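# Move all stones past the batten with four arms

## Task

Take every stone out of the wheelbarrow and put it on the far side of the low wooden batten, while the wheelbarrow stays upright on the floor, resting on its wheel and its legs.

## Robot and tools

Robots: four identical i2rt Big YAM arms named arm1, arm2, arm3 and arm4. Each one has six revolute joints, a two-finger gripper and a wrist camera. Two more cameras, cam_high and cam_low, are fixed in the room. Base poses in the scene frame (m, quat wxyz): arm1 at (-0.295, +0.655, +0.934); arm2 at (-0.295, -0.668, +0.967); arm3 at (+0.378, +0.632, +1.040); arm4 at (+0.333, -0.631, +1.054). Each base faces along its own +x. Roughly, arms 1 and 3 face -y and arms 2 and 4 face +y, so they reach toward the middle. At full stretch a hand is about 1.0 m from the joint1 axis.

Frames: there is one shared scene frame with its origin on the floor and +z up. The hand is the point between the finger pads, roughly 1 cm behind the fingertips. The fingers point along the hand's +z axis and open and close along its y axis. The printed hand pose can be off, and more so at long reach.

Tool move: every key is optional: arm1 to arm4 and cameras. An arm you leave out gets no new command but may keep pushing toward its old target. Each arm's entry is an object that can hold:
- joints: absolute targets keyed by name. joint1_rad runs -2.879 to 2.879 and rotates the arm about its base, positive counter-clockwise seen from above. joint2_rad runs 0 to 3.141 (shoulder; 0 means the upper arm points back, and positive raises it). joint3_rad runs 0 to 3.019 (elbow; 0 is folded, positive opens it). joint4_rad runs -1.692 to 1.57 (hand pitch; positive turns the fingers up). joint5_rad runs -1.57 to 1.57 (sideways swing; positive goes to the arm's right). joint6_rad runs -2.094 to 2.094 (roll; positive is clockwise seen from behind). All these are in radians. gripper_m runs 0 to 0.093 and is the fingertip gap in metres.
- target: a single absolute hand pose [x, y, z, qw, qx, qy, qz] in metres in the scene frame, in the same form as the printed "hand" line. The hand follows a straight line from its current hand_target to this pose. When you use target, joints may contain only gripper_m; anything else is refused.
- speed: the top speed of that path, 0.002 to 0.5 m/s, default 0.25. Rotation is capped at twice this value in rad/s. It is only allowed together with target.
All motions in one call start at once. All hand paths finish together, paced by the slowest one. Paths last 0.5 to 10 s and an action lasts at most 15 s. Paths take no account of obstacles or of other arms. Hands lag and drift, often ending a centimetre or more off. Unknown keys make the call invalid. Values outside their range get the call refused. After a refusal, or a stop during a call, any later move, wait or finished_scene calls in the same reply are skipped.

Tool wait: seconds from 0 to 10, plus an optional cameras list. It returns state and images. Tool zoom_image: camera plus region [x0, y0, x1, y1] in pixels, at most 504x504, taken from the newest image of that camera. Tool read_manual returns only licence text. Tool finished_scene(scene) closes the scene for good, so the goal must already be met and must hold without the robots. Scene 1 is practice.

Reading results: a "move" line gives, for each commanded arm, either "done" or its worst status. Arms that were not commanded are listed under "as last shown" and read "not commanded". joint_status and hand_status words: off_target means the joint stopped short and may still be pushing; time_out means the joints keep nearby targets and push toward them, with on_its_own listing them, and you can send the reported position to relieve the push; not_followed or "pose unreachable" means a safety check blocked the command, and the robot may keep trying. hand_target is the pose at the held joint targets. Joint velocities are in rad/s, with the gripper in m/s, and "within noise" means the arm is still. Joint torques are in N m. Torques 3 and 4 wrap around at ±28. When the gripper holds a hard object, gripper_m reads up to about 5 mm below the object's width. If it closes on nothing it reads 0.000 to 0.003. To release, command a gap well above the current reading.

Avoid: any hard press between robots, including one gripper closing on another's fingers, because it ends the scene. Fingers, housings and wrist cameras of different arms can collide even with the check. Do not drop stones, release them while moving, slam into things or push hard. Arms that push constantly or stay stretched out heat up. A MOTOR HOT line warns at 85 °C, and at 100 °C that arm goes limp for 30 to 60 s. Keep the wheelbarrow upright. Loose objects may sometimes be nudged by outside disturbances. Faster and smoother work is better.

Each tool is called after "Call:" as name(argument=value, ...) on one line, values as JSON.

## Session

Call:
move(arm1={"joints": {"joint1_rad": -0.85, "joint2_rad": 1.9, "joint3_rad": 1.0, "joint4_rad": 0.3, "joint5_rad": -0.33, "joint6_rad": 0.86, "gripper_m": 0.093}}, arm2={"joints": {"joint1_rad": 0.82, "joint2_rad": 1.9, "joint3_rad": 1.0, "joint4_rad": 0.3, "joint5_rad": 0.33, "joint6_rad": -0.86, "gripper_m": 0.093}}, arm3={"joints": {"joint1_rad": 1.0}}, arm4={"joints": {"joint1_rad": -1.0}}, cameras=["arm1_cam_wrist", "arm2_cam_wrist", "cam_high", "cam_low"])

Scene clock: 2.07 s.
Joint torques (N m): arm1=[-1.44 -14.74 8.47 3.34 -0.21 -0.12] | arm2=[-0.73 -15.79 5.68 2.69 0.13 -0.12] | arm3=[1.03 3.14 9.61 1.61 -0.08 -0.07] | arm4=[-2.14 6.07 7.12 1.95 -0.02 -0.03]
Heat: arm1: hottest joint2_rad 34 °C; arm2: hottest joint5_rad 37 °C; arm3: hottest joint3_rad 35 °C; arm4: hottest joint3_rad 34 °C.
move: arm1 done; arm2 done; arm3 done; arm4 done
Joint velocities: within noise
arm1.joint_positions: joint1_rad=-0.857 joint2_rad=+1.890 joint3_rad=+0.997 joint4_rad=+0.276 joint5_rad=-0.325 joint6_rad=+0.858 gripper_m=+0.09312
arm1.joint_status: all done
arm1.hand: x=-0.7213 y=+0.1771 z=+0.9737 quat_wxyz=(-0.430, -0.877, -0.030, +0.212)
arm1.hand_target: x=-0.7202 y=+0.1719 z=+0.9730 quat_wxyz=(-0.436, -0.874, -0.030, +0.212)
arm1.hand_status: not commanded
arm2.joint_positions: joint1_rad=+0.820 joint2_rad=+1.886 joint3_rad=+1.007 joint4_rad=+0.276 joint5_rad=+0.319 joint6_rad=-0.851 gripper_m=+0.09306
arm2.joint_status: all done
arm2.hand: x=-0.7217 y=-0.1841 z=+1.0116 quat_wxyz=(-0.434, +0.874, -0.035, -0.215)
arm2.hand_target: x=-0.7204 y=-0.1846 z=+1.0044 quat_wxyz=(-0.437, +0.874, -0.028, -0.211)
arm2.hand_status: not commanded
arm3.joint_positions: joint1_rad=+0.993 joint2_rad=+0.588 joint3_rad=+1.445 joint4_rad=-1.368 joint5_rad=-0.163 joint6_rad=+0.167 gripper_m=+0.09398
arm3.joint_status: all done
arm3.hand: x=+0.5611 y=+0.5367 z=+1.6079 quat_wxyz=(-0.508, -0.291, -0.809, +0.046)
arm3.hand_target: x=+0.5589 y=+0.5402 z=+1.6174 quat_wxyz=(-0.518, -0.285, -0.805, +0.047)
arm3.hand_status: not commanded
arm4.joint_positions: joint1_rad=-0.984 joint2_rad=+0.438 joint3_rad=+1.396 joint4_rad=-1.483 joint5_rad=+0.285 joint6_rad=+0.248 gripper_m=+0.09396
arm4.joint_status: all done
arm4.hand: x=+0.4707 y=-0.5925 z=+1.5999 quat_wxyz=(-0.500, +0.093, -0.855, -0.099)
arm4.hand_target: x=+0.4688 y=-0.5965 z=+1.6093 quat_wxyz=(-0.510, +0.083, -0.850, -0.100)
arm4.hand_status: not commanded
arm1_cam_wrist: T_world_to_cam=[[-0.228642, 0.622465, -0.748506, 0.454548], [0.940253, 0.340451, -0.00409092, 0.62814], [0.252283, -0.70472, -0.663116, 1.07574], [0, 0, 0, 1]] pos_world=[-0.758074, 0.261305, 1.05614]
arm2_cam_wrist: T_world_to_cam=[[0.232622, 0.633717, 0.73776, -0.459789], [0.941055, -0.338197, -0.00621979, 0.62893], [0.245566, 0.695719, -0.675035, 1.11351], [0, 0, 0, 1]] pos_world=[-0.758343, -0.270615, 1.09479]

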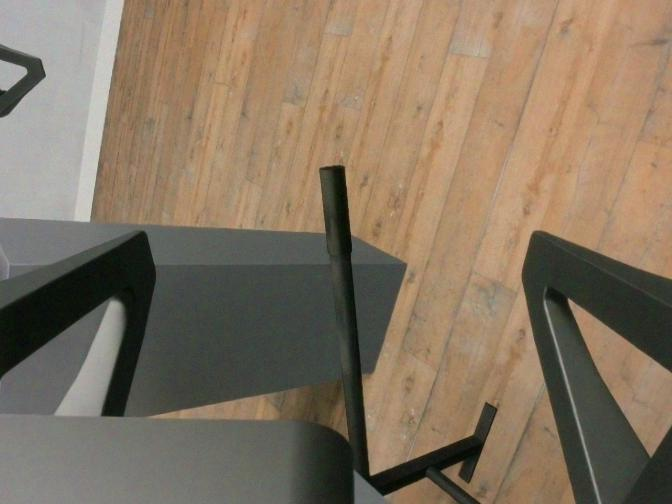

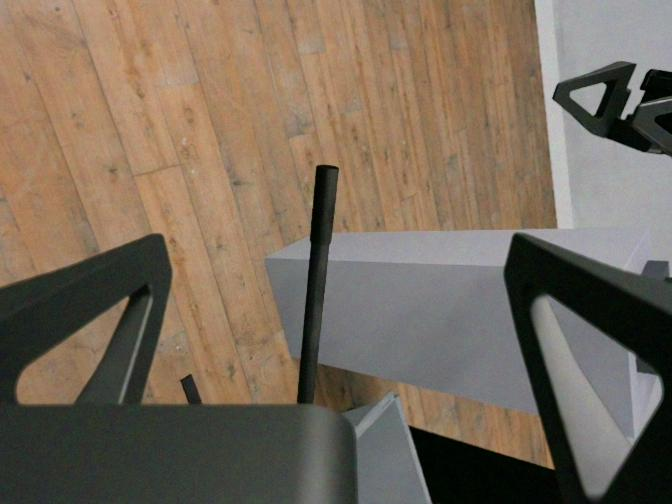

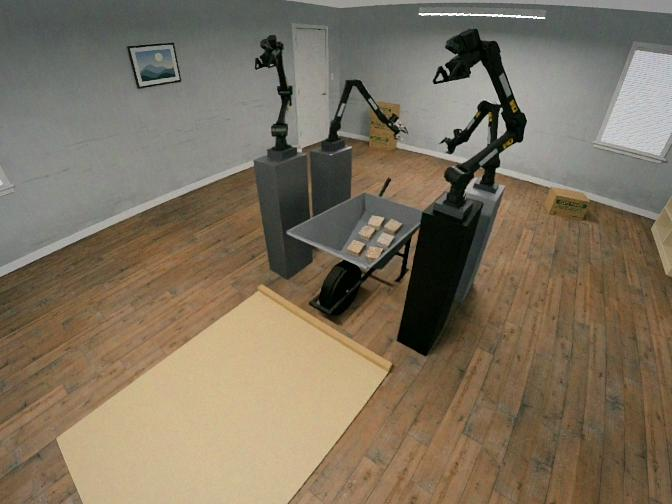

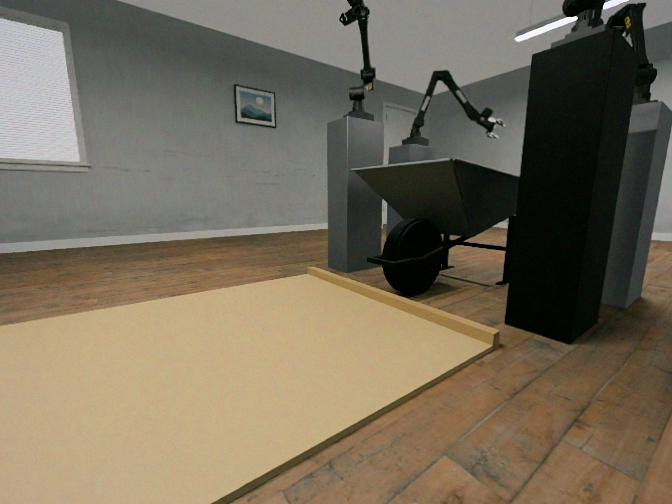

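Call:
move(arm1={"target": [-0.606, 0.309, 0.600, 0.3856, 0.9074, 0.0087, -0.1671], "speed": 0.35}, arm2={"target": [-0.617, -0.311, 0.605, -0.3856, 0.9074, -0.0087, -0.1671], "speed": 0.35}, cameras=["arm1_cam_wrist", "arm2_cam_wrist"])

Scene clock: 5.47 s.
Joint torques (N m): arm1=[-2.37 -13.63 -0.18 3.02 -0.25 -0.3] | arm2=[1.2 -14.8 -0.06 2.41 0.17 0.2] | arm3=[1.03 3.19 9.59 1.61 -0.07 -0.07] | arm4=[-2.08 6.07 7.15 1.92 -0.03 -0.03]
Heat: arm1: hottest joint2_rad 34 °C; arm2: hottest joint5_rad 37 °C; arm3: hottest joint3_rad 36 °C; arm4: hottest joint3_rad 34 °C.
move: arm1 done; arm2 done
Joint velocities: within noise
arm1.joint_positions: joint1_rad=-0.894 joint2_rad=+2.796 joint3_rad=+0.932 joint4_rad=+1.085 joint5_rad=-0.339 joint6_rad=+0.852 gripper_m=+0.09312
arm1.joint_status: not commanded
arm1.hand: x=-0.6041 y=+0.3078 z=+0.6010 quat_wxyz=(-0.381, -0.910, -0.005, +0.161)
arm1.hand_target: x=-0.6059 y=+0.3090 z=+0.6003 quat_wxyz=(-0.385, -0.907, -0.009, +0.168)
arm1.hand_status: done (0.002 m and 1.0 deg from the pose sent, 0.413 m and 8.4 deg at the start)
arm2.joint_positions: joint1_rad=+0.858 joint2_rad=+2.852 joint3_rad=+1.024 joint4_rad=+1.048 joint5_rad=+0.336 joint6_rad=-0.851 gripper_m=+0.09306
arm2.joint_status: not commanded
arm2.hand: x=-0.6115 y=-0.3066 z=+0.6073 quat_wxyz=(-0.382, +0.910, -0.007, -0.157)
arm2.hand_target: x=-0.6165 y=-0.3111 z=+0.6050 quat_wxyz=(-0.385, +0.908, -0.009, -0.167)
arm2.hand_status: done (0.007 m and 1.3 deg from the pose sent, 0.439 m and 9.2 deg at the start)
arm3, arm4: as last shown
arm3.hand_target: x=+0.5589 y=+0.5401 z=+1.6174 quat_wxyz=(-0.518, -0.285, -0.805, +0.047)
arm1_cam_wrist: T_world_to_cam=[[-0.124542, 0.702963, -0.700237, 0.130156], [0.93894, 0.311637, 0.145853, 0.389883], [0.320749, -0.639316, -0.698853, 0.93382], [0, 0, 0, 1]] pos_world=[-0.649388, 0.384009, 0.686878]
arm2_cam_wrist: T_world_to_cam=[[0.118346, 0.718304, 0.68559, -0.121883], [0.937885, -0.307634, 0.160416, 0.387549], [0.326138, 0.62402, -0.710094, 0.947405], [0, 0, 0, 1]] pos_world=[-0.658037, -0.384428, 0.694139]

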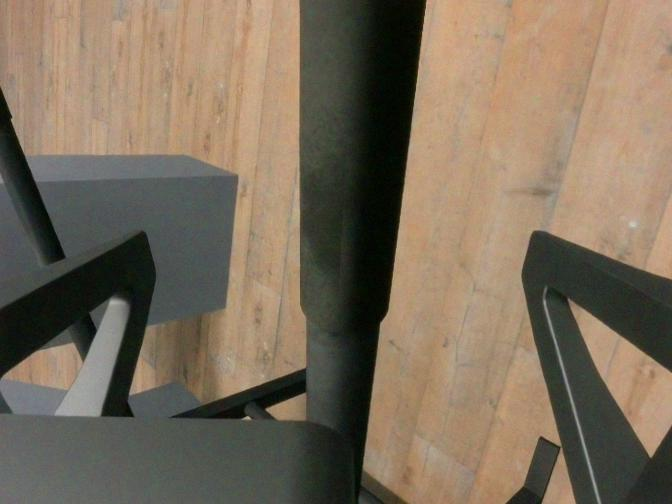

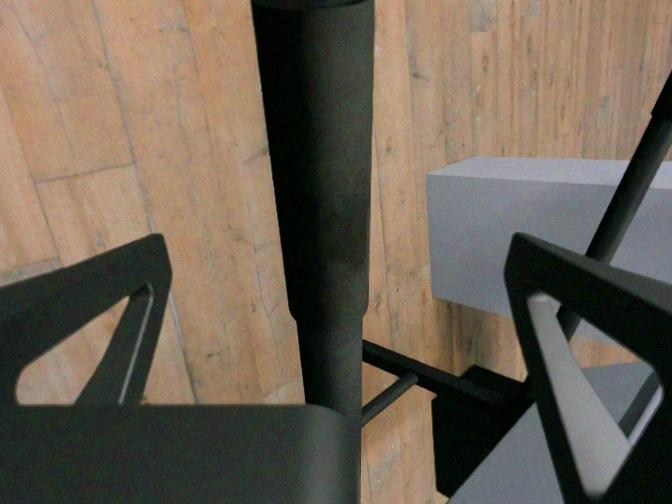

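Call:
move(arm1={"target": [-0.6225, 0.2525, 0.5265, 0.3856, 0.9074, 0.0087, -0.1671], "speed": 0.2}, arm2={"target": [-0.626, -0.2575, 0.533, -0.3856, 0.9074, -0.0087, -0.1671], "speed": 0.2}, cameras=["arm1_cam_wrist", "arm2_cam_wrist"])

Scene clock: 7.67 s.
Joint torques (N m): arm1=[-2.08 -14.15 1.14 1.44 0 -0.12] | arm2=[-1.08 -15.15 0.83 0.72 -0.04 -0.11] | arm3=[1.03 3.19 9.61 1.62 -0.08 -0.07] | arm4=[-2.08 6.07 7.13 1.92 -0.03 -0.03]
Heat: arm1: hottest joint2_rad 34 °C; arm2: hottest joint5_rad 37 °C; arm3: hottest joint3_rad 37 °C; arm4: hottest joint3_rad 34 °C.
move: arm1 off_target; arm2 off_target
Joint velocities: within noise
arm1.joint_positions: joint1_rad=-0.820 joint2_rad=+2.950 joint3_rad=+1.215 joint4_rad=+1.020 joint5_rad=-0.287 joint6_rad=+0.890 gripper_m=+0.09312
arm1.joint_status: not commanded
arm1.hand: x=-0.6307 y=+0.2446 z=+0.5408 quat_wxyz=(-0.396, -0.901, -0.016, +0.179)
arm1.hand_target: x=-0.6224 y=+0.2528 z=+0.5271 quat_wxyz=(-0.386, -0.907, -0.009, +0.167)
arm1.hand_status: off_target (0.018 m and 2.1 deg from the pose sent, 0.095 m and 1.0 deg at the start)
arm2.joint_positions: joint1_rad=+0.799 joint2_rad=+3.007 joint3_rad=+1.300 joint4_rad=+0.999 joint5_rad=+0.280 joint6_rad=-0.877 gripper_m=+0.09306
arm2.joint_status: not commanded
arm2.hand: x=-0.6394 y=-0.2513 z=+0.5498 quat_wxyz=(-0.395, +0.900, -0.016, -0.185)
arm2.hand_target: x=-0.6261 y=-0.2581 z=+0.5339 quat_wxyz=(-0.386, +0.907, -0.009, -0.168)
arm2.hand_status: off_target (0.022 m and 2.6 deg from the pose sent, 0.090 m and 1.3 deg at the start)
arm3, arm4: as last shown
arm1_cam_wrist: T_world_to_cam=[[-0.163461, 0.679994, -0.714765, 0.118045], [0.941027, 0.325012, 0.0939959, 0.469531], [0.296224, -0.657249, -0.693019, 0.845565], [0, 0, 0, 1]] pos_world=[-0.673022, 0.322873, 0.626233]
arm2_cam_wrist: T_world_to_cam=[[0.160027, 0.698134, 0.697854, -0.103939], [0.945606, -0.311269, 0.094553, 0.480128], [0.283231, 0.644764, -0.709971, 0.858833], [0, 0, 0, 1]] pos_world=[-0.680627, -0.331733, 0.636883]

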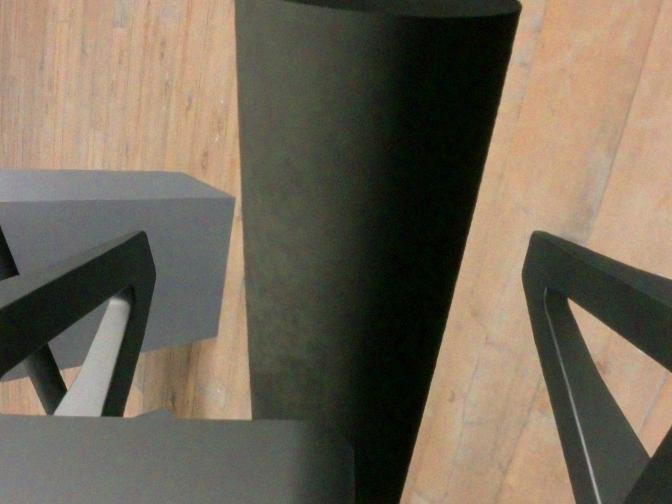

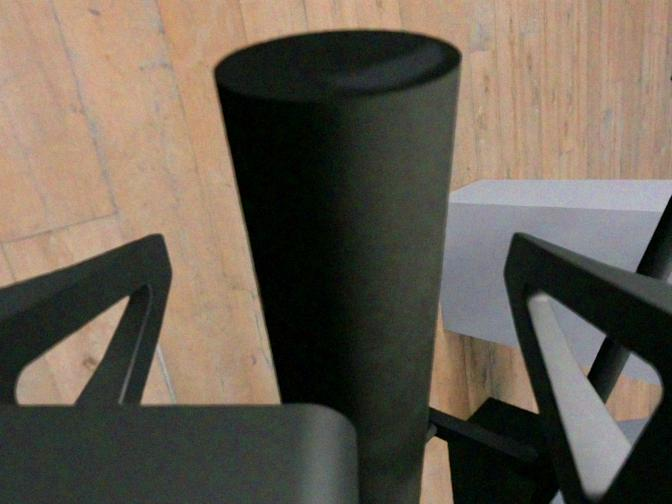

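Call:
move(arm1={"joints": {"gripper_m": 0.02}}, arm2={"joints": {"gripper_m": 0.02}}, cameras=[])

Call:
move(arm1={"target": [-0.44, 0.226, 0.95, 0.4735, 0.8162, 0.1116, -0.3116], "speed": 0.2}, arm2={"target": [-0.44, -0.234, 0.955, -0.4735, 0.8162, -0.1116, -0.3116], "speed": 0.2}, cameras=["arm1_cam_wrist", "arm2_cam_wrist", "cam_low"])

Scene clock: 9.37 s.
Joint torques (N m): arm1=[-1.85 -14.21 1.1 1.51 -0.01 -0.39] | arm2=[-0.91 -15.03 0.87 0.81 -0.14 0.17] | arm3=[1.03 3.19 9.61 1.62 -0.08 -0.07] | arm4=[-2.14 6.07 7.13 1.95 -0.02 -0.03]
Heat: arm1: hottest joint2_rad 34 °C; arm2: hottest joint5_rad 37 °C; arm3: hottest joint3_rad 37 °C; arm4: hottest joint3_rad 34 °C.
move: arm1 off_target; arm2 off_target
Joint velocities: within noise
arm1.joint_positions: joint1_rad=-0.820 joint2_rad=+2.950 joint3_rad=+1.216 joint4_rad=+1.019 joint5_rad=-0.288 joint6_rad=+0.923 gripper_m=+0.03004
arm1.joint_status: gripper_m off_target (ended at +0.03007, target +0.02000)
arm1.hand: x=-0.6304 y=+0.2445 z=+0.5406 quat_wxyz=(-0.399, -0.901, -0.002, +0.172)
arm1.hand_target: x=-0.6221 y=+0.2527 z=+0.5271 quat_wxyz=(-0.386, -0.907, -0.009, +0.166)
arm1.hand_status: not commanded
arm2.joint_positions: joint1_rad=+0.799 joint2_rad=+3.005 joint3_rad=+1.300 joint4_rad=+0.997 joint5_rad=+0.290 joint6_rad=-0.908 gripper_m=+0.03123
arm2.joint_status: gripper_m off_target (ended at +0.03126, target +0.02000)
arm2.hand: x=-0.6385 y=-0.2498 z=+0.5509 quat_wxyz=(-0.401, +0.899, -0.005, -0.175)
arm2.hand_target: x=-0.6249 y=-0.2575 z=+0.5340 quat_wxyz=(-0.388, +0.907, -0.011, -0.165)
arm2.hand_status: not commanded
arm3, arm4: as last shown

Scene clock: 16.10 s.
Joint torques (N m): arm1=[-2.02 -20.95 0.64 5.46 0.32 -1.06] | arm2=[-0.67 -24 -1.65 4.72 -0.56 0.94] | arm3=[1.03 3.19 9.62 1.62 -0.07 -0.07] | arm4=[-2.14 6.01 7.15 1.92 -0.03 -0.03]
Heat: arm1: hottest joint2_rad 35 °C; arm2: hottest joint5_rad 37 °C; arm3: hottest joint3_rad 38 °C; arm4: hottest joint3_rad 34 °C.
move: arm1 off_target; arm2 off_target
Joint velocities: within noise
arm1.joint_positions: joint1_rad=-0.299 joint2_rad=+1.992 joint3_rad=+0.378 joint4_rad=+1.031 joint5_rad=+0.175 joint6_rad=+1.025 gripper_m=+0.03026
arm1.joint_status: not commanded
arm1.hand: x=-0.4325 y=+0.2503 z=+0.8703 quat_wxyz=(-0.408, -0.872, -0.086, +0.258)
arm1.hand_target: x=-0.4392 y=+0.2275 z=+0.9416 quat_wxyz=(-0.472, -0.817, -0.110, +0.312)
arm1.hand_status: off_target (0.084 m and 12.0 deg from the pose sent, 0.452 m and 24.2 deg at the start; pose on its path clipped on 153 of 202 steps; a joint's target at an end of its range on 39 of 202 steps)
arm2.joint_positions: joint1_rad=+0.275 joint2_rad=+2.138 joint3_rad=+0.428 joint4_rad=+1.141 joint5_rad=-0.178 joint6_rad=-1.012 gripper_m=+0.03158
arm2.joint_status: not commanded
arm2.hand: x=-0.4359 y=-0.2555 z=+0.8743 quat_wxyz=(-0.412, +0.869, -0.086, -0.261)
arm2.hand_target: x=-0.4402 y=-0.2356 z=+0.9455 quat_wxyz=(-0.471, +0.818, -0.109, -0.313)
arm2.hand_status: off_target (0.084 m and 11.3 deg from the pose sent, 0.450 m and 23.6 deg at the start; pose on its path clipped on 153 of 202 steps; a joint's target at an end of its range on 49 of 202 steps)
arm3, arm4: as last shown
arm1_cam_wrist: T_world_to_cam=[[-0.353576, 0.64707, -0.675488, 0.273955], [0.915174, 0.388675, -0.106714, 0.39776], [0.193493, -0.655921, -0.729608, 1.00614], [0, 0, 0, 1]] pos_world=[-0.461836, 0.328078, 0.961585]
arm2_cam_wrist: T_world_to_cam=[[0.349771, 0.658446, 0.666415, -0.260018], [0.919099, -0.37894, -0.107985, 0.403917], [0.181429, 0.650272, -0.73772, 1.0156], [0, 0, 0, 1]] pos_world=[-0.464551, -0.336145, 0.966122]

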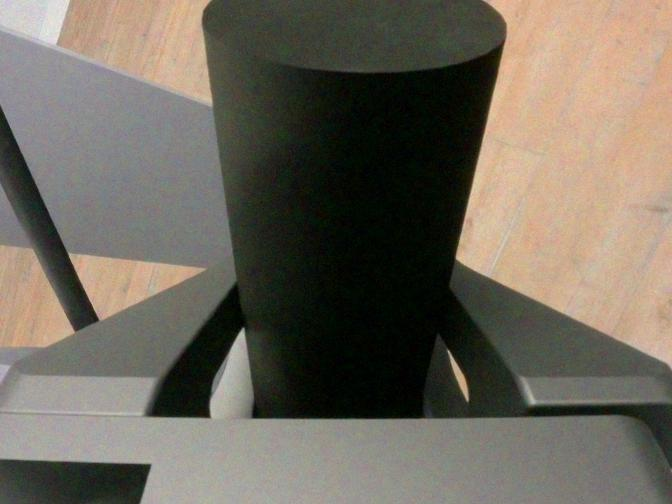

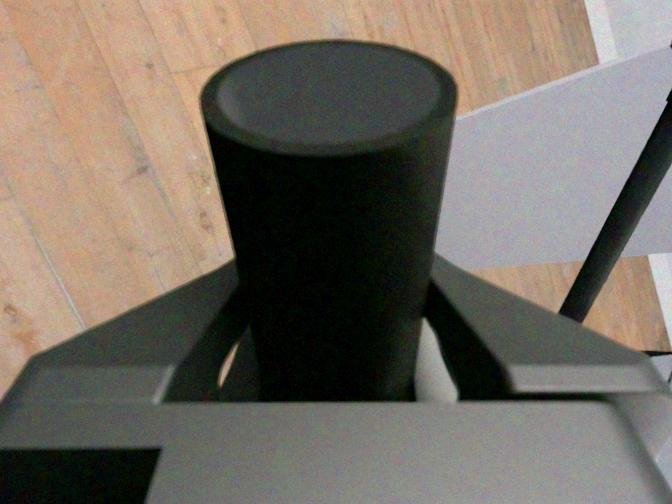

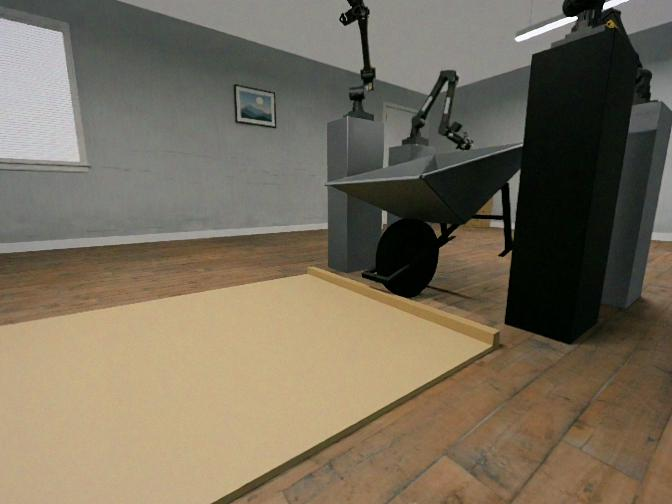

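Call:
move(arm1={"target": [-0.33, 0.226, 1.19, 0.5288, 0.7426, 0.1852, -0.3669], "speed": 0.15}, arm2={"target": [-0.33, -0.234, 1.20, -0.5288, 0.7426, -0.1852, -0.3669], "speed": 0.15}, cameras=["cam_low"])

Scene clock: 21.10 s.
Joint torques (N m): arm1=[-1.2 -16.44 13.41 3.95 1.49 -1.29] | arm2=[-1.26 -19.02 9.2 3.34 -1.7 1.23] | arm3=[1.08 3.19 9.61 1.61 -0.08 -0.07] | arm4=[-2.14 6.01 7.13 1.94 -0.03 -0.03]
Heat: arm1: hottest joint2_rad 36 °C; arm2: hottest joint5_rad 37 °C; arm3: hottest joint3_rad 39 °C; arm4: hottest joint3_rad 34 °C.
move: arm1 off_target; arm2 off_target
Joint velocities: within noise
arm1.joint_positions: joint1_rad=+0.035 joint2_rad=+1.192 joint3_rad=+0.346 joint4_rad=+0.411 joint5_rad=+0.422 joint6_rad=+0.939 gripper_m=+0.03025
arm1.joint_status: not commanded
arm1.hand: x=-0.3336 y=+0.2438 z=+1.0612 quat_wxyz=(-0.460, -0.810, -0.180, +0.316)
arm1.hand_target: x=-0.3330 y=+0.2312 z=+1.1531 quat_wxyz=(-0.527, -0.744, -0.179, +0.369)
arm1.hand_status: off_target (0.130 m and 12.5 deg from the pose sent, 0.337 m and 26.5 deg at the start; pose on its path clipped on 125 of 131 steps)
arm2.joint_positions: joint1_rad=-0.060 joint2_rad=+1.287 joint3_rad=+0.331 joint4_rad=+0.518 joint5_rad=-0.414 joint6_rad=-0.933 gripper_m=+0.03155
arm2.joint_status: not commanded
arm2.hand: x=-0.3335 y=-0.2542 z=+1.0736 quat_wxyz=(-0.460, +0.810, -0.183, -0.313)
arm2.hand_target: x=-0.3327 y=-0.2394 z=+1.1646 quat_wxyz=(-0.527, +0.745, -0.179, -0.368)
arm2.hand_status: off_target (0.128 m and 12.7 deg from the pose sent, 0.343 m and 25.8 deg at the start; pose on its path clipped on 125 of 131 steps)
arm3, arm4: as last shown

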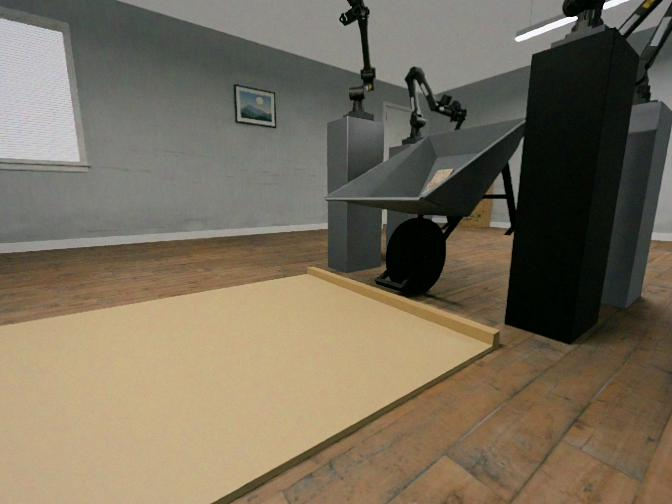

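Call:
move(arm1={"joints": {"joint1_rad": 0.28, "joint2_rad": 0.97, "joint3_rad": 0.56, "joint4_rad": 0.64, "joint5_rad": 0.60, "joint6_rad": 0.78}}, arm2={"joints": {"joint1_rad": -0.31, "joint2_rad": 1.01, "joint3_rad": 0.53, "joint4_rad": 0.72, "joint5_rad": -0.61, "joint6_rad": -0.78}}, cameras=["cam_low"])

Scene clock: 25.50 s.
Joint torques (N m): arm1=[0.15 -14.92 19.79 9.96 0.1 -0.75] | arm2=[-1.32 -17.44 14.89 9.77 -0.89 0.75] | arm3=[1.03 3.19 9.59 1.61 -0.07 -0.07] | arm4=[-2.14 6.01 7.15 1.92 -0.03 -0.03]
Heat: arm1: hottest joint2_rad 36 °C; arm2: hottest joint5_rad 38 °C; arm3: hottest joint3_rad 40 °C; arm4: hottest joint3_rad 35 °C.
move: arm1 time_out; arm2 time_out
Joint velocities: within noise
arm1.joint_positions: joint1_rad=+0.254 joint2_rad=+1.099 joint3_rad=+0.384 joint4_rad=+0.465 joint5_rad=+0.602 joint6_rad=+0.844 gripper_m=+0.03029
arm1.joint_status: joint3_rad time_out (moved +0.039 of +0.214); joint4_rad time_out (moved +0.054 of +0.229); joint6_rad time_out (moved -0.095 of -0.159); the others done
arm1.on_its_own: joint3_rad reads +0.384 and still pushes toward +0.497 since a time_out; joint4_rad reads +0.465 and still pushes toward +0.640 since a time_out; joint6_rad reads +0.844 and still pushes toward +0.780 since a time_out
arm1.hand: x=-0.2682 y=+0.2372 z=+1.1316 quat_wxyz=(-0.524, -0.744, -0.211, +0.356)
arm1.hand_target: x=-0.2538 y=+0.2306 z=+1.2794 quat_wxyz=(-0.666, -0.641, -0.135, +0.357)
arm1.hand_status: not commanded
arm2.joint_positions: joint1_rad=-0.295 joint2_rad=+1.151 joint3_rad=+0.344 joint4_rad=+0.535 joint5_rad=-0.590 joint6_rad=-0.854 gripper_m=+0.03154
arm2.joint_status: joint2_rad time_out (moved -0.136 of -0.277); joint3_rad time_out (moved +0.012 of +0.199); joint4_rad time_out (moved +0.017 of +0.202); joint6_rad time_out (moved +0.078 of +0.153); the others done
arm2.on_its_own: joint2_rad reads +1.151 and still pushes toward +1.010 since a time_out; joint3_rad reads +0.344 and still pushes toward +0.456 since a time_out; joint4_rad reads +0.535 and still pushes toward +0.720 since a time_out; joint6_rad reads -0.854 and still pushes toward -0.780 since a time_out
arm2.hand: x=-0.2639 y=-0.2575 z=+1.1403 quat_wxyz=(-0.523, +0.748, -0.219, -0.344)
arm2.hand_target: x=-0.2566 y=-0.2468 z=+1.2923 quat_wxyz=(-0.666, +0.642, -0.130, -0.357)
arm2.hand_status: not commanded
arm3, arm4: as last shown

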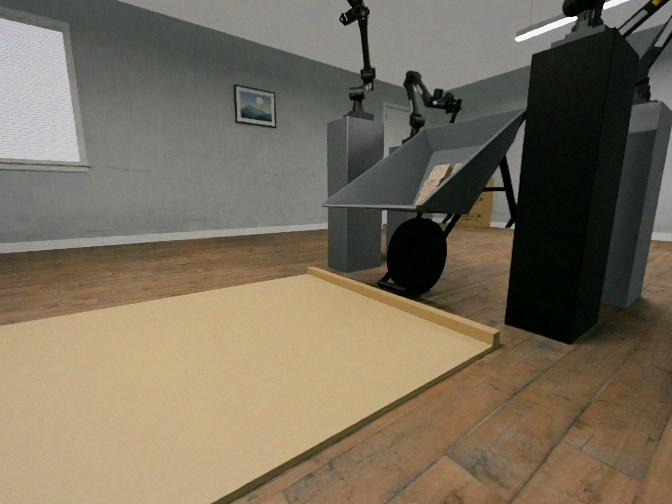

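Call:
move(arm1={"joints": {"joint1_rad": 0.47, "joint2_rad": 0.98, "joint3_rad": 0.60, "joint4_rad": 0.68, "joint5_rad": 0.78, "joint6_rad": 0.68}}, arm2={"joints": {"joint1_rad": -0.51, "joint2_rad": 1.01, "joint3_rad": 0.57, "joint4_rad": 0.76, "joint5_rad": -0.79, "joint6_rad": -0.68}}, cameras=["cam_low"])

Scene clock: 28.53 s.
Joint torques (N m): arm1=[0.91 -15.27 19.97 9.14 0.38 -0.81] | arm2=[-2.02 -17.79 15.06 8.88 -0.96 0.81] | arm3=[1.03 3.19 9.61 1.62 -0.08 -0.07] | arm4=[-2.2 6.07 7.13 1.95 -0.03 -0.03]
Heat: arm1: hottest joint3_rad 38 °C; arm2: hottest joint3_rad 39 °C; arm3: hottest joint3_rad 41 °C; arm4: hottest joint3_rad 35 °C.
move: arm1 time_out; arm2 time_out
Joint velocities: within noise
arm1.joint_positions: joint1_rad=+0.434 joint2_rad=+1.110 joint3_rad=+0.438 joint4_rad=+0.523 joint5_rad=+0.772 joint6_rad=+0.749 gripper_m=+0.03035
arm1.joint_status: joint3_rad time_out (moved +0.053 of +0.216); joint4_rad time_out (moved +0.058 of +0.215); joint6_rad time_out (moved -0.095 of -0.164); the others done
arm1.on_its_own: joint3_rad reads +0.438 and still pushes toward +0.550 since a time_out; joint4_rad reads +0.523 and still pushes toward +0.680 since a time_out; joint6_rad reads +0.749 and still pushes toward +0.680 since a time_out
arm1.hand: x=-0.2133 y=+0.2382 z=+1.1693 quat_wxyz=(-0.549, -0.705, -0.229, +0.387)
arm1.hand_target: x=-0.2002 y=+0.2447 z=+1.3085 quat_wxyz=(-0.675, -0.624, -0.138, +0.368)
arm1.hand_status: not commanded
arm2.joint_positions: joint1_rad=-0.486 joint2_rad=+1.153 joint3_rad=+0.389 joint4_rad=+0.597 joint5_rad=-0.768 joint6_rad=-0.759 gripper_m=+0.03158
arm2.joint_status: joint2_rad time_out (moved +0.001 of -0.141); joint3_rad time_out (moved +0.046 of +0.226); joint4_rad time_out (moved +0.061 of +0.225); joint6_rad time_out (moved +0.095 of +0.174); the others done
arm2.on_its_own: joint2_rad reads +1.153 and still pushes toward +1.010 since a time_out; joint3_rad reads +0.389 and still pushes toward +0.502 since a time_out; joint4_rad reads +0.597 and still pushes toward +0.760 since a time_out; joint6_rad reads -0.759 and still pushes toward -0.680 since a time_out
arm2.hand: x=-0.2077 y=-0.2612 z=+1.1780 quat_wxyz=(-0.551, +0.706, -0.238, -0.376)
arm2.hand_target: x=-0.2008 y=-0.2638 z=+1.3208 quat_wxyz=(-0.677, +0.625, -0.134, -0.365)
arm2.hand_status: not commanded
arm3, arm4: as last shown

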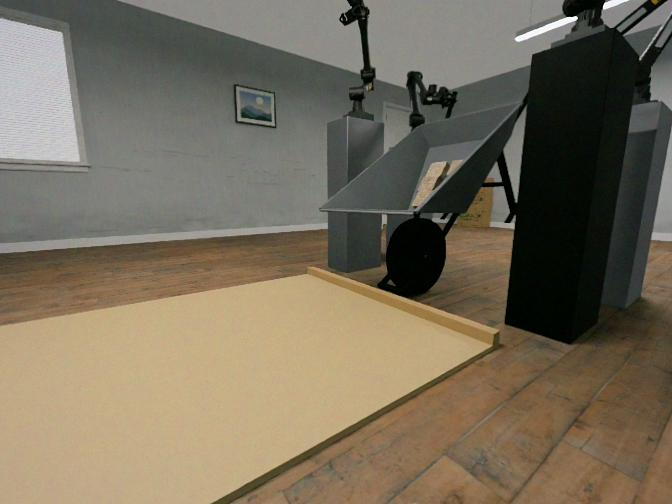

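Call:
move(arm1={"joints": {"joint1_rad": 0.70, "joint2_rad": 1.05, "joint3_rad": 0.66, "joint4_rad": 0.68, "joint5_rad": 0.97, "joint6_rad": 0.60}}, arm2={"joints": {"joint1_rad": -0.74, "joint2_rad": 1.08, "joint3_rad": 0.62, "joint4_rad": 0.75, "joint5_rad": -0.98, "joint6_rad": -0.60}}, cameras=["cam_low"])

Scene clock: 32.77 s.
Joint torques (N m): arm1=[3.14 -17.38 19.89 7.71 0.59 -0.93] | arm2=[-4.48 -19.31 15.04 7.45 -1.21 0.93] | arm3=[1.03 3.14 9.61 1.61 -0.07 -0.07] | arm4=[-2.14 6.07 7.12 1.94 -0.03 -0.03]
Heat: arm1: hottest joint3_rad 39 °C; arm2: hottest joint3_rad 40 °C; arm3: hottest joint3_rad 41 °C; arm4: hottest joint3_rad 35 °C.
move: arm1 time_out; arm2 time_out
Joint velocities: within noise
arm1.joint_positions: joint1_rad=+0.638 joint2_rad=+1.189 joint3_rad=+0.542 joint4_rad=+0.554 joint5_rad=+0.957 joint6_rad=+0.683 gripper_m=+0.03043
arm1.joint_status: joint1_rad time_out (moved +0.203 of +0.266); joint3_rad time_out (moved +0.105 of +0.222); joint4_rad time_out (moved +0.031 of +0.157); joint6_rad time_out (moved -0.066 of -0.149); the others done
arm1.on_its_own: joint1_rad reads +0.638 and still pushes toward +0.700 since a time_out; joint3_rad reads +0.542 and still pushes toward +0.655 since a time_out; joint4_rad reads +0.554 and still pushes toward +0.680 since a time_out; joint6_rad reads +0.683 and still pushes toward +0.600 since a time_out
arm1.hand: x=-0.1383 y=+0.2404 z=+1.1969 quat_wxyz=(-0.561, -0.681, -0.244, +0.403)
arm1.hand_target: x=-0.1209 y=+0.2595 z=+1.3297 quat_wxyz=(-0.673, -0.626, -0.157, +0.360)
arm1.hand_status: not commanded
arm2.joint_positions: joint1_rad=-0.688 joint2_rad=+1.225 joint3_rad=+0.492 joint4_rad=+0.617 joint5_rad=-0.949 joint6_rad=-0.693 gripper_m=+0.03170
arm2.joint_status: joint1_rad time_out (moved -0.202 of -0.254); joint2_rad time_out (moved +0.073 of -0.073); joint3_rad time_out (moved +0.102 of +0.231); joint4_rad time_out (moved +0.020 of +0.153); joint5_rad time_out (moved -0.181 of -0.212); joint6_rad time_out (moved +0.066 of +0.159)
arm2.on_its_own: joint1_rad reads -0.688 and still pushes toward -0.740 since a time_out; joint2_rad reads +1.225 and still pushes toward +1.080 since a time_out; joint3_rad reads +0.492 and still pushes toward +0.604 since a time_out; joint4_rad reads +0.617 and still pushes toward +0.750 since a time_out; joint5_rad reads -0.949 and still pushes toward -0.980 since a time_out; joint6_rad reads -0.693 and still pushes toward -0.600 since a time_out
arm2.hand: x=-0.1346 y=-0.2643 z=+1.2045 quat_wxyz=(-0.562, +0.681, -0.256, -0.392)
arm2.hand_target: x=-0.1212 y=-0.2781 z=+1.3383 quat_wxyz=(-0.672, +0.628, -0.158, -0.358)
arm2.hand_status: not commanded
arm3.joint_positions: joint1_rad=+0.993 joint2_rad=+0.588 joint3_rad=+1.445 joint4_rad=-1.368 joint5_rad=-0.163 joint6_rad=+0.167 gripper_m=+0.09398
arm3.joint_status: not commanded
arm3.hand: x=+0.5611 y=+0.5367 z=+1.6079 quat_wxyz=(-0.508, -0.291, -0.809, +0.046)
arm3.hand_target: x=+0.5589 y=+0.5401 z=+1.6174 quat_wxyz=(-0.518, -0.285, -0.805, +0.047)
arm3.hand_status: not commanded
arm4.joint_positions: joint1_rad=-0.984 joint2_rad=+0.438 joint3_rad=+1.396 joint4_rad=-1.483 joint5_rad=+0.285 joint6_rad=+0.248 gripper_m=+0.09396
arm4.joint_status: not commanded
arm4.hand: x=+0.4707 y=-0.5925 z=+1.5999 quat_wxyz=(-0.500, +0.093, -0.855, -0.099)
arm4.hand_target: x=+0.4688 y=-0.5965 z=+1.6093 quat_wxyz=(-0.510, +0.083, -0.850, -0.100)
arm4.hand_status: not commanded

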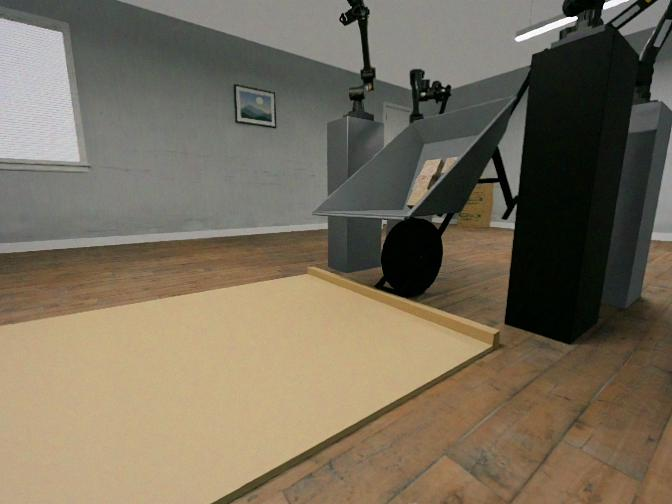

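Call:
move(arm1={"target": [0.08, 0.228, 1.325, 0.647, 0.5526, 0.3531, -0.3889], "speed": 0.15}, arm2={"target": [0.08, -0.240, 1.33, -0.647, 0.5526, -0.3531, -0.3889], "speed": 0.15}, cameras=["cam_low", "arm1_cam_wrist", "arm2_cam_wrist"])

Scene clock: 38.53 s.
Joint torques (N m): arm1=[-1.03 -9.64 21.55 1.92 -2.28 -0.95] | arm2=[-1.14 -10.46 16.96 1.1 1.73 0.77] | arm3=[1.03 3.19 9.61 1.62 -0.08 -0.07] | arm4=[-2.14 6.07 7.13 1.94 -0.03 -0.03]
Heat: arm1: hottest joint3_rad 41 °C; arm2: hottest joint3_rad 42 °C; arm3: hottest joint3_rad 42 °C; arm4: hottest joint3_rad 35 °C.
move: arm1 off_target; arm2 off_target
Joint velocities: within noise
arm1.joint_positions: joint1_rad=+0.910 joint2_rad=+1.393 joint3_rad=+0.822 joint4_rad=+0.683 joint5_rad=+0.990 joint6_rad=+0.369 gripper_m=+0.03076
arm1.joint_status: not commanded
arm1.hand: x=+0.0392 y=+0.2433 z=+1.2624 quat_wxyz=(-0.613, -0.587, -0.349, +0.398)
arm1.hand_target: x=+0.0707 y=+0.2360 z=+1.3249 quat_wxyz=(-0.646, -0.555, -0.348, +0.392)
arm1.hand_status: off_target (0.076 m and 5.7 deg from the pose sent, 0.253 m and 21.8 deg at the start; pose on its path clipped on 133 of 155 steps)
arm2.joint_positions: joint1_rad=-0.934 joint2_rad=+1.434 joint3_rad=+0.775 joint4_rad=+0.770 joint5_rad=-0.981 joint6_rad=-0.356 gripper_m=+0.03196
arm2.joint_status: not commanded
arm2.hand: x=+0.0340 y=-0.2592 z=+1.2707 quat_wxyz=(-0.613, +0.584, -0.352, -0.400)
arm2.hand_target: x=+0.0705 y=-0.2487 z=+1.3302 quat_wxyz=(-0.646, +0.554, -0.349, -0.392)
arm2.hand_status: off_target (0.078 m and 5.5 deg from the pose sent, 0.250 m and 20.9 deg at the start; pose on its path clipped on 134 of 155 steps)
arm3, arm4: as last shown
pictures: arm1_cam_wrist, arm2_cam_wrist, cam_low
arm1_cam_wrist: T_world_to_cam=[[-0.893585, -0.00178988, -0.44889, 0.603042], [0.383024, 0.51844, -0.764535, 0.830386], [0.234091, -0.855112, -0.462584, 0.906084], [0, 0, 0, 1]] pos_world=[0.0087055, 0.345379, 1.3247]
arm2_cam_wrist: T_world_to_cam=[[0.895974, 0.0182102, 0.443732, -0.587575], [0.388096, -0.517833, -0.762385, 0.827001], [0.215896, 0.855288, -0.471032, 0.938206], [0, 0, 0, 1]] pos_world=[0.00294107, -0.363488, 1.33314]

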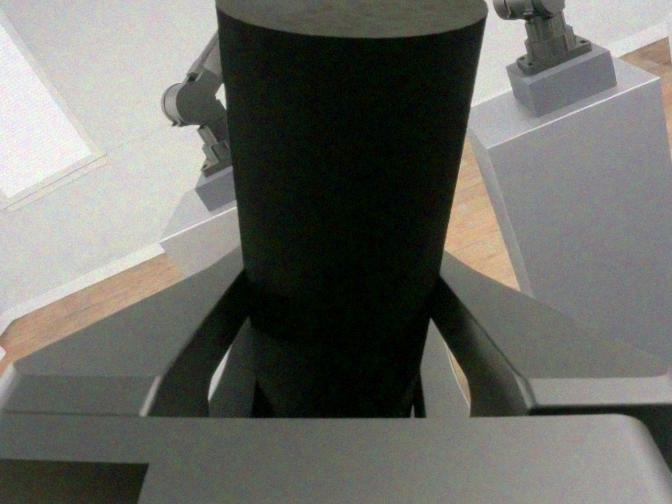

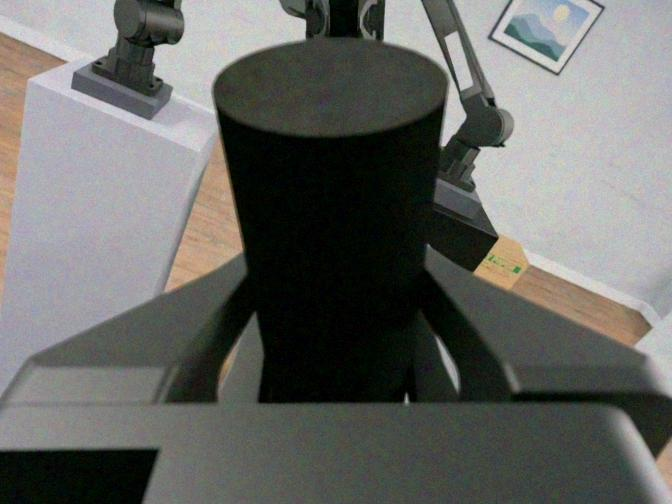

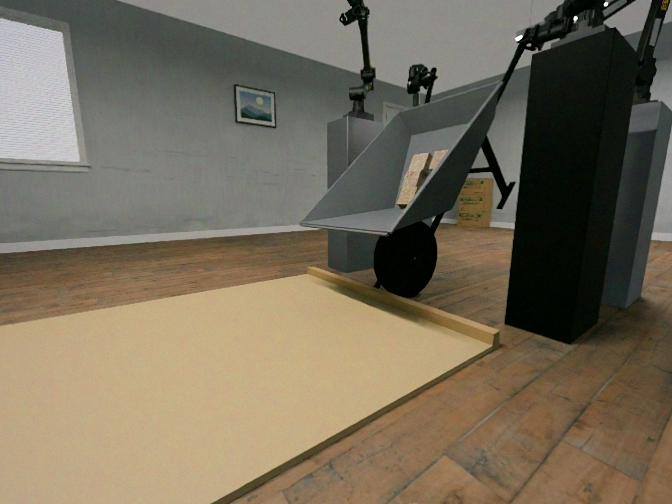

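Call:
move(arm1={"target": [0.31, 0.222, 1.370, 0.6726, 0.3862, 0.5075, -0.3754], "speed": 0.15}, arm2={"target": [0.31, -0.226, 1.378, -0.6726, 0.3862, -0.5075, -0.3754], "speed": 0.15}, cameras=["cam_low", "arm1_cam_wrist", "arm2_cam_wrist"])

Scene clock: 42.13 s.
Joint torques (N m): arm1=[-4.37 -10.34 21.04 0.91 -2.52 -0.6] | arm2=[-0.62 -12.81 14.39 0.32 1.75 0.34] | arm3=[0.97 3.14 9.59 1.61 -0.07 -0.07] | arm4=[-2.14 6.12 7.13 1.95 -0.02 -0.03]
Heat: arm1: hottest joint3_rad 43 °C; arm2: hottest joint3_rad 44 °C; arm3: hottest joint3_rad 42 °C; arm4: hottest joint3_rad 35 °C.
move: arm1 off_target; arm2 off_target
Joint velocities: within noise
arm1.joint_positions: joint1_rad=+1.074 joint2_rad=+1.686 joint3_rad=+1.369 joint4_rad=+0.540 joint5_rad=+0.723 joint6_rad=+0.054 gripper_m=+0.03043
arm1.joint_status: not commanded
arm1.hand: x=+0.2804 y=+0.2504 z=+1.3588 quat_wxyz=(-0.673, -0.411, -0.496, +0.364)
arm1.hand_target: x=+0.3043 y=+0.2253 z=+1.3675 quat_wxyz=(-0.673, -0.386, -0.507, +0.375)
arm1.hand_status: off_target (0.043 m and 3.4 deg from the pose sent, 0.292 m and 30.3 deg at the start; pose on its path clipped on 56 of 95 steps)
arm2.joint_positions: joint1_rad=-1.053 joint2_rad=+1.739 joint3_rad=+1.384 joint4_rad=+0.589 joint5_rad=-0.699 joint6_rad=-0.043 gripper_m=+0.03132
arm2.joint_status: not commanded
arm2.hand: x=+0.2729 y=-0.2325 z=+1.3788 quat_wxyz=(-0.672, +0.413, -0.486, -0.377)
arm2.hand_target: x=+0.3062 y=-0.2287 z=+1.3763 quat_wxyz=(-0.673, +0.387, -0.507, -0.375)
arm2.hand_status: off_target (0.038 m and 4.0 deg from the pose sent, 0.298 m and 29.8 deg at the start; pose on its path clipped on 56 of 95 steps)
arm3, arm4: as last shown
pictures: arm1_cam_wrist, arm2_cam_wrist, cam_low
arm1_cam_wrist: T_world_to_cam=[[-0.892508, -0.403865, -0.200805, 0.625155], [-0.0133144, 0.46861, -0.883305, 1.09288], [0.450835, -0.785683, -0.423616, 0.769126], [0, 0, 0, 1]] pos_world=[0.225758, 0.344631, 1.4167]
arm2_cam_wrist: T_world_to_cam=[[0.911381, -0.358964, 0.201319, -0.60782], [0.0151112, -0.45964, -0.887977, 1.11905], [0.411286, 0.812327, -0.413483, 0.772102], [0, 0, 0, 1]] pos_world=[0.219491, -0.331025, 1.43531]

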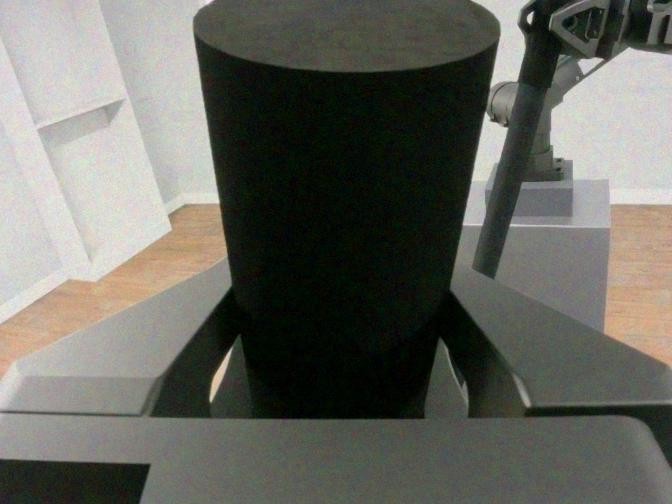

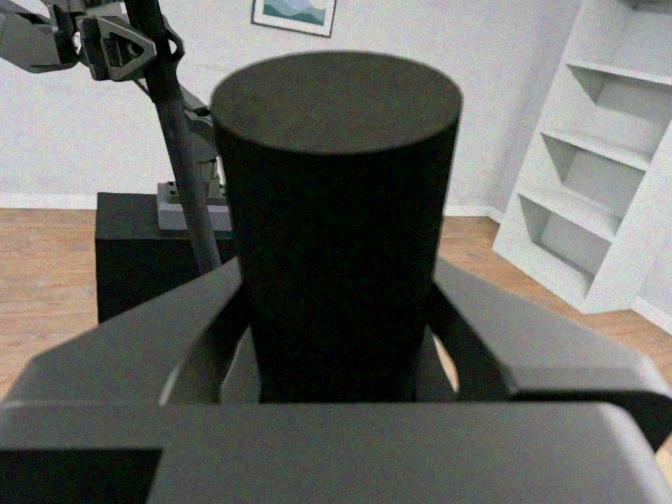

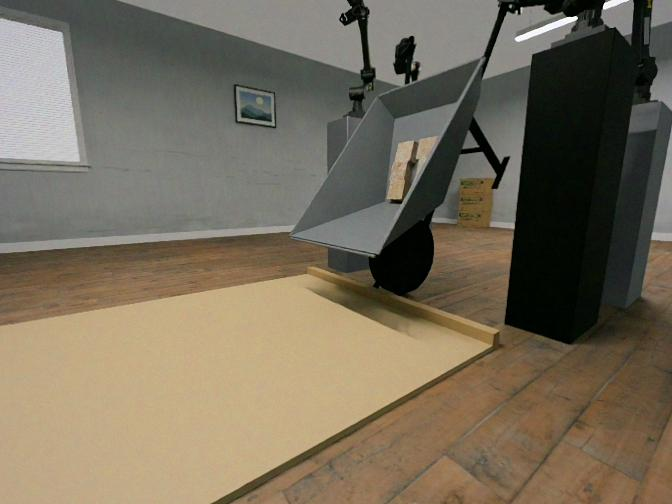

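Call:
move(arm1={"target": [0.47, 0.224, 1.425, 0.6495, 0.2245, 0.6553, -0.3135], "speed": 0.12}, arm2={"target": [0.47, -0.230, 1.437, -0.6495, 0.2245, -0.6553, -0.3135], "speed": 0.12}, cameras=["cam_low", "cam_high"])

Scene clock: 45.97 s.
Joint torques (N m): arm1=[-4.84 -19.19 18.25 1.98 -0.14 -1.07] | arm2=[0.15 -21.54 13.11 0.72 0.18 0.82] | arm3=[1.03 3.14 9.61 1.61 -0.07 -0.07] | arm4=[-2.14 6.01 7.13 1.92 -0.03 -0.03]
Heat: arm1: hottest joint3_rad 44 °C; arm2: hottest joint3_rad 44 °C; arm3: hottest joint3_rad 42 °C; arm4: hottest joint3_rad 36 °C.
move: arm1 off_target; arm2 off_target
Joint velocities: within noise
arm1.joint_positions: joint1_rad=+1.106 joint2_rad=+2.018 joint3_rad=+2.093 joint4_rad=-0.067 joint5_rad=+0.330 joint6_rad=-0.015 gripper_m=+0.02955
arm1.joint_status: not commanded
arm1.hand: x=+0.4729 y=+0.2522 z=+1.4062 quat_wxyz=(-0.658, -0.252, -0.657, +0.267)
arm1.hand_target: x=+0.4665 y=+0.2259 z=+1.4238 quat_wxyz=(-0.650, -0.226, -0.655, +0.312)
arm1.hand_status: off_target (0.034 m and 6.2 deg from the pose sent, 0.203 m and 28.9 deg at the start)
arm2.joint_positions: joint1_rad=-1.092 joint2_rad=+2.050 joint3_rad=+2.088 joint4_rad=-0.009 joint5_rad=-0.322 joint6_rad=+0.035 gripper_m=+0.03081
arm2.joint_status: not commanded
arm2.hand: x=+0.4623 y=-0.2320 z=+1.4285 quat_wxyz=(-0.660, +0.256, -0.646, -0.286)
arm2.hand_target: x=+0.4691 y=-0.2306 z=+1.4366 quat_wxyz=(-0.651, +0.225, -0.654, -0.313)
arm2.hand_status: off_target (0.012 m and 5.1 deg from the pose sent, 0.206 m and 30.2 deg at the start)
arm3, arm4: as last shown
pictures: cam_high, cam_low

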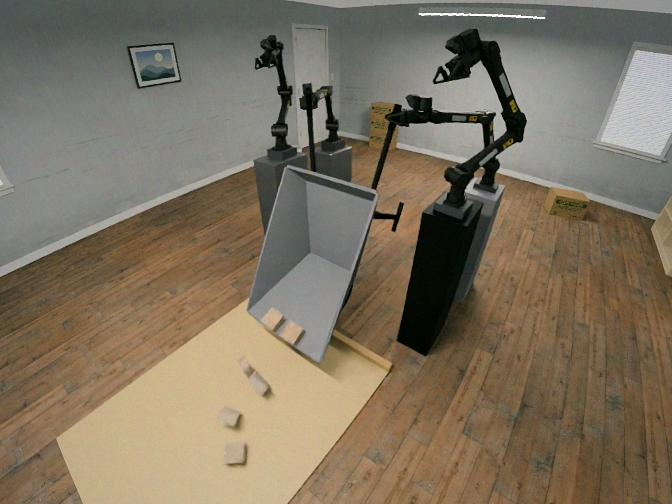

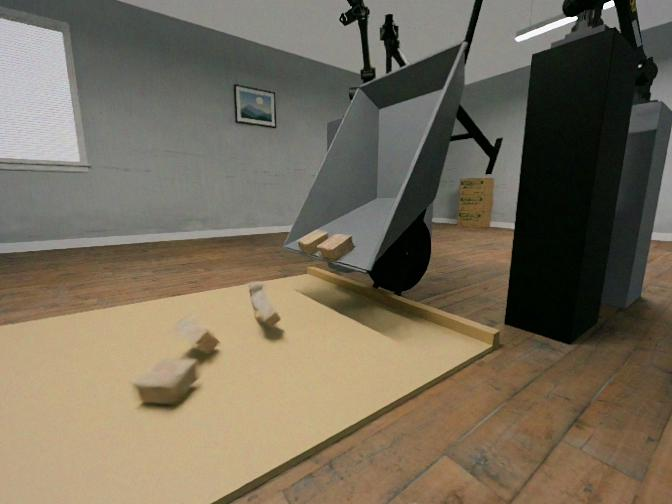

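Call:
wait(seconds=0.3, cameras=["cam_high", "cam_low"])

Scene clock: 46.50 s.
Joint torques (N m): arm1=[-4.84 -19.19 18.25 2.02 -0.15 -1.06] | arm2=[0.15 -21.48 13.08 0.75 0.21 0.82] | arm3=[1.03 3.14 9.61 1.59 -0.07 -0.07] | arm4=[-2.14 6.01 7.13 1.94 -0.03 -0.03]
Heat: arm1: hottest joint3_rad 44 °C; arm2: hottest joint3_rad 45 °C; arm3: hottest joint3_rad 43 °C; arm4: hottest joint3_rad 36 °C.
Joint velocities: within noise
arm1.joint_positions: joint1_rad=+1.106 joint2_rad=+2.018 joint3_rad=+2.093 joint4_rad=-0.069 joint5_rad=+0.330 joint6_rad=-0.015 gripper_m=+0.02955
arm1.joint_status: not commanded
arm1.hand: x=+0.4729 y=+0.2522 z=+1.4058 quat_wxyz=(-0.657, -0.252, -0.658, +0.267)
arm1.hand_target: x=+0.4665 y=+0.2259 z=+1.4236 quat_wxyz=(-0.650, -0.226, -0.655, +0.312)
arm1.hand_status: off_target (0.034 m and 6.2 deg from the pose sent, 0.203 m and 28.9 deg at the start)
arm2.joint_positions: joint1_rad=-1.092 joint2_rad=+2.050 joint3_rad=+2.088 joint4_rad=-0.011 joint5_rad=-0.323 joint6_rad=+0.035 gripper_m=+0.03081
arm2.joint_status: not commanded
arm2.hand: x=+0.4622 y=-0.2318 z=+1.4282 quat_wxyz=(-0.659, +0.257, -0.646, -0.287)
arm2.hand_target: x=+0.4690 y=-0.2305 z=+1.4365 quat_wxyz=(-0.650, +0.226, -0.655, -0.313)
arm2.hand_status: off_target (0.012 m and 5.0 deg from the pose sent, 0.206 m and 30.2 deg at the start)
arm3.joint_positions: joint1_rad=+0.993 joint2_rad=+0.588 joint3_rad=+1.445 joint4_rad=-1.368 joint5_rad=-0.163 joint6_rad=+0.167 gripper_m=+0.09398
arm3.joint_status: not commanded
arm3.hand: x=+0.5611 y=+0.5367 z=+1.6079 quat_wxyz=(-0.508, -0.291, -0.809, +0.046)
arm3.hand_target: x=+0.5589 y=+0.5401 z=+1.6174 quat_wxyz=(-0.518, -0.285, -0.805, +0.047)
arm3.hand_status: not commanded
arm4.joint_positions: joint1_rad=-0.984 joint2_rad=+0.438 joint3_rad=+1.396 joint4_rad=-1.483 joint5_rad=+0.285 joint6_rad=+0.248 gripper_m=+0.09396
arm4.joint_status: not commanded
arm4.hand: x=+0.4707 y=-0.5925 z=+1.5999 quat_wxyz=(-0.500, +0.093, -0.855, -0.099)
arm4.hand_target: x=+0.4688 y=-0.5965 z=+1.6093 quat_wxyz=(-0.510, +0.083, -0.850, -0.100)
arm4.hand_status: not commanded
wait: 0.30 s; at rest by 0.03 s

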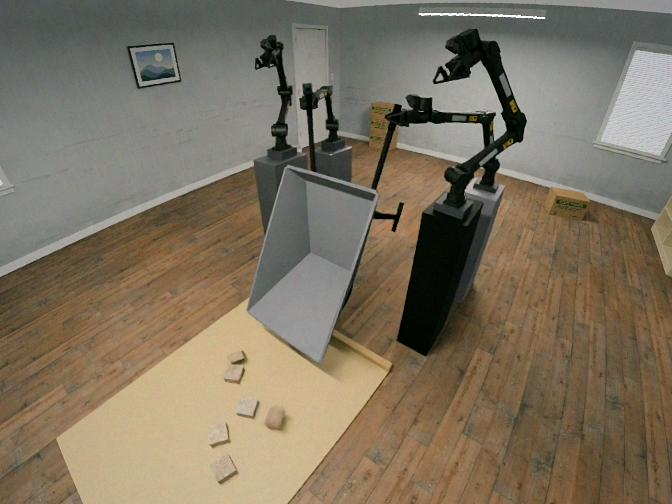

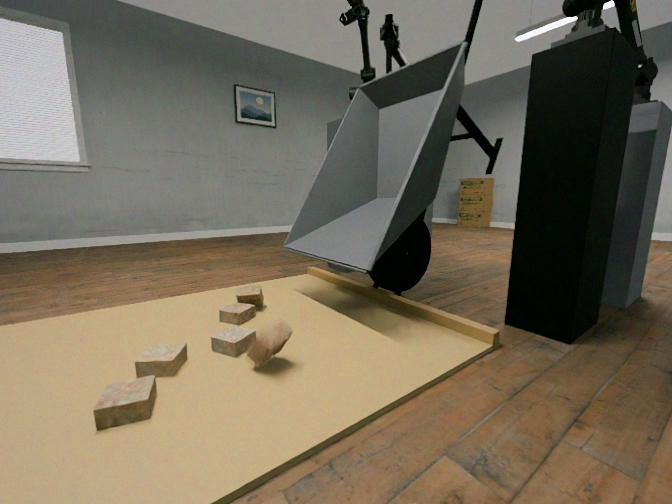

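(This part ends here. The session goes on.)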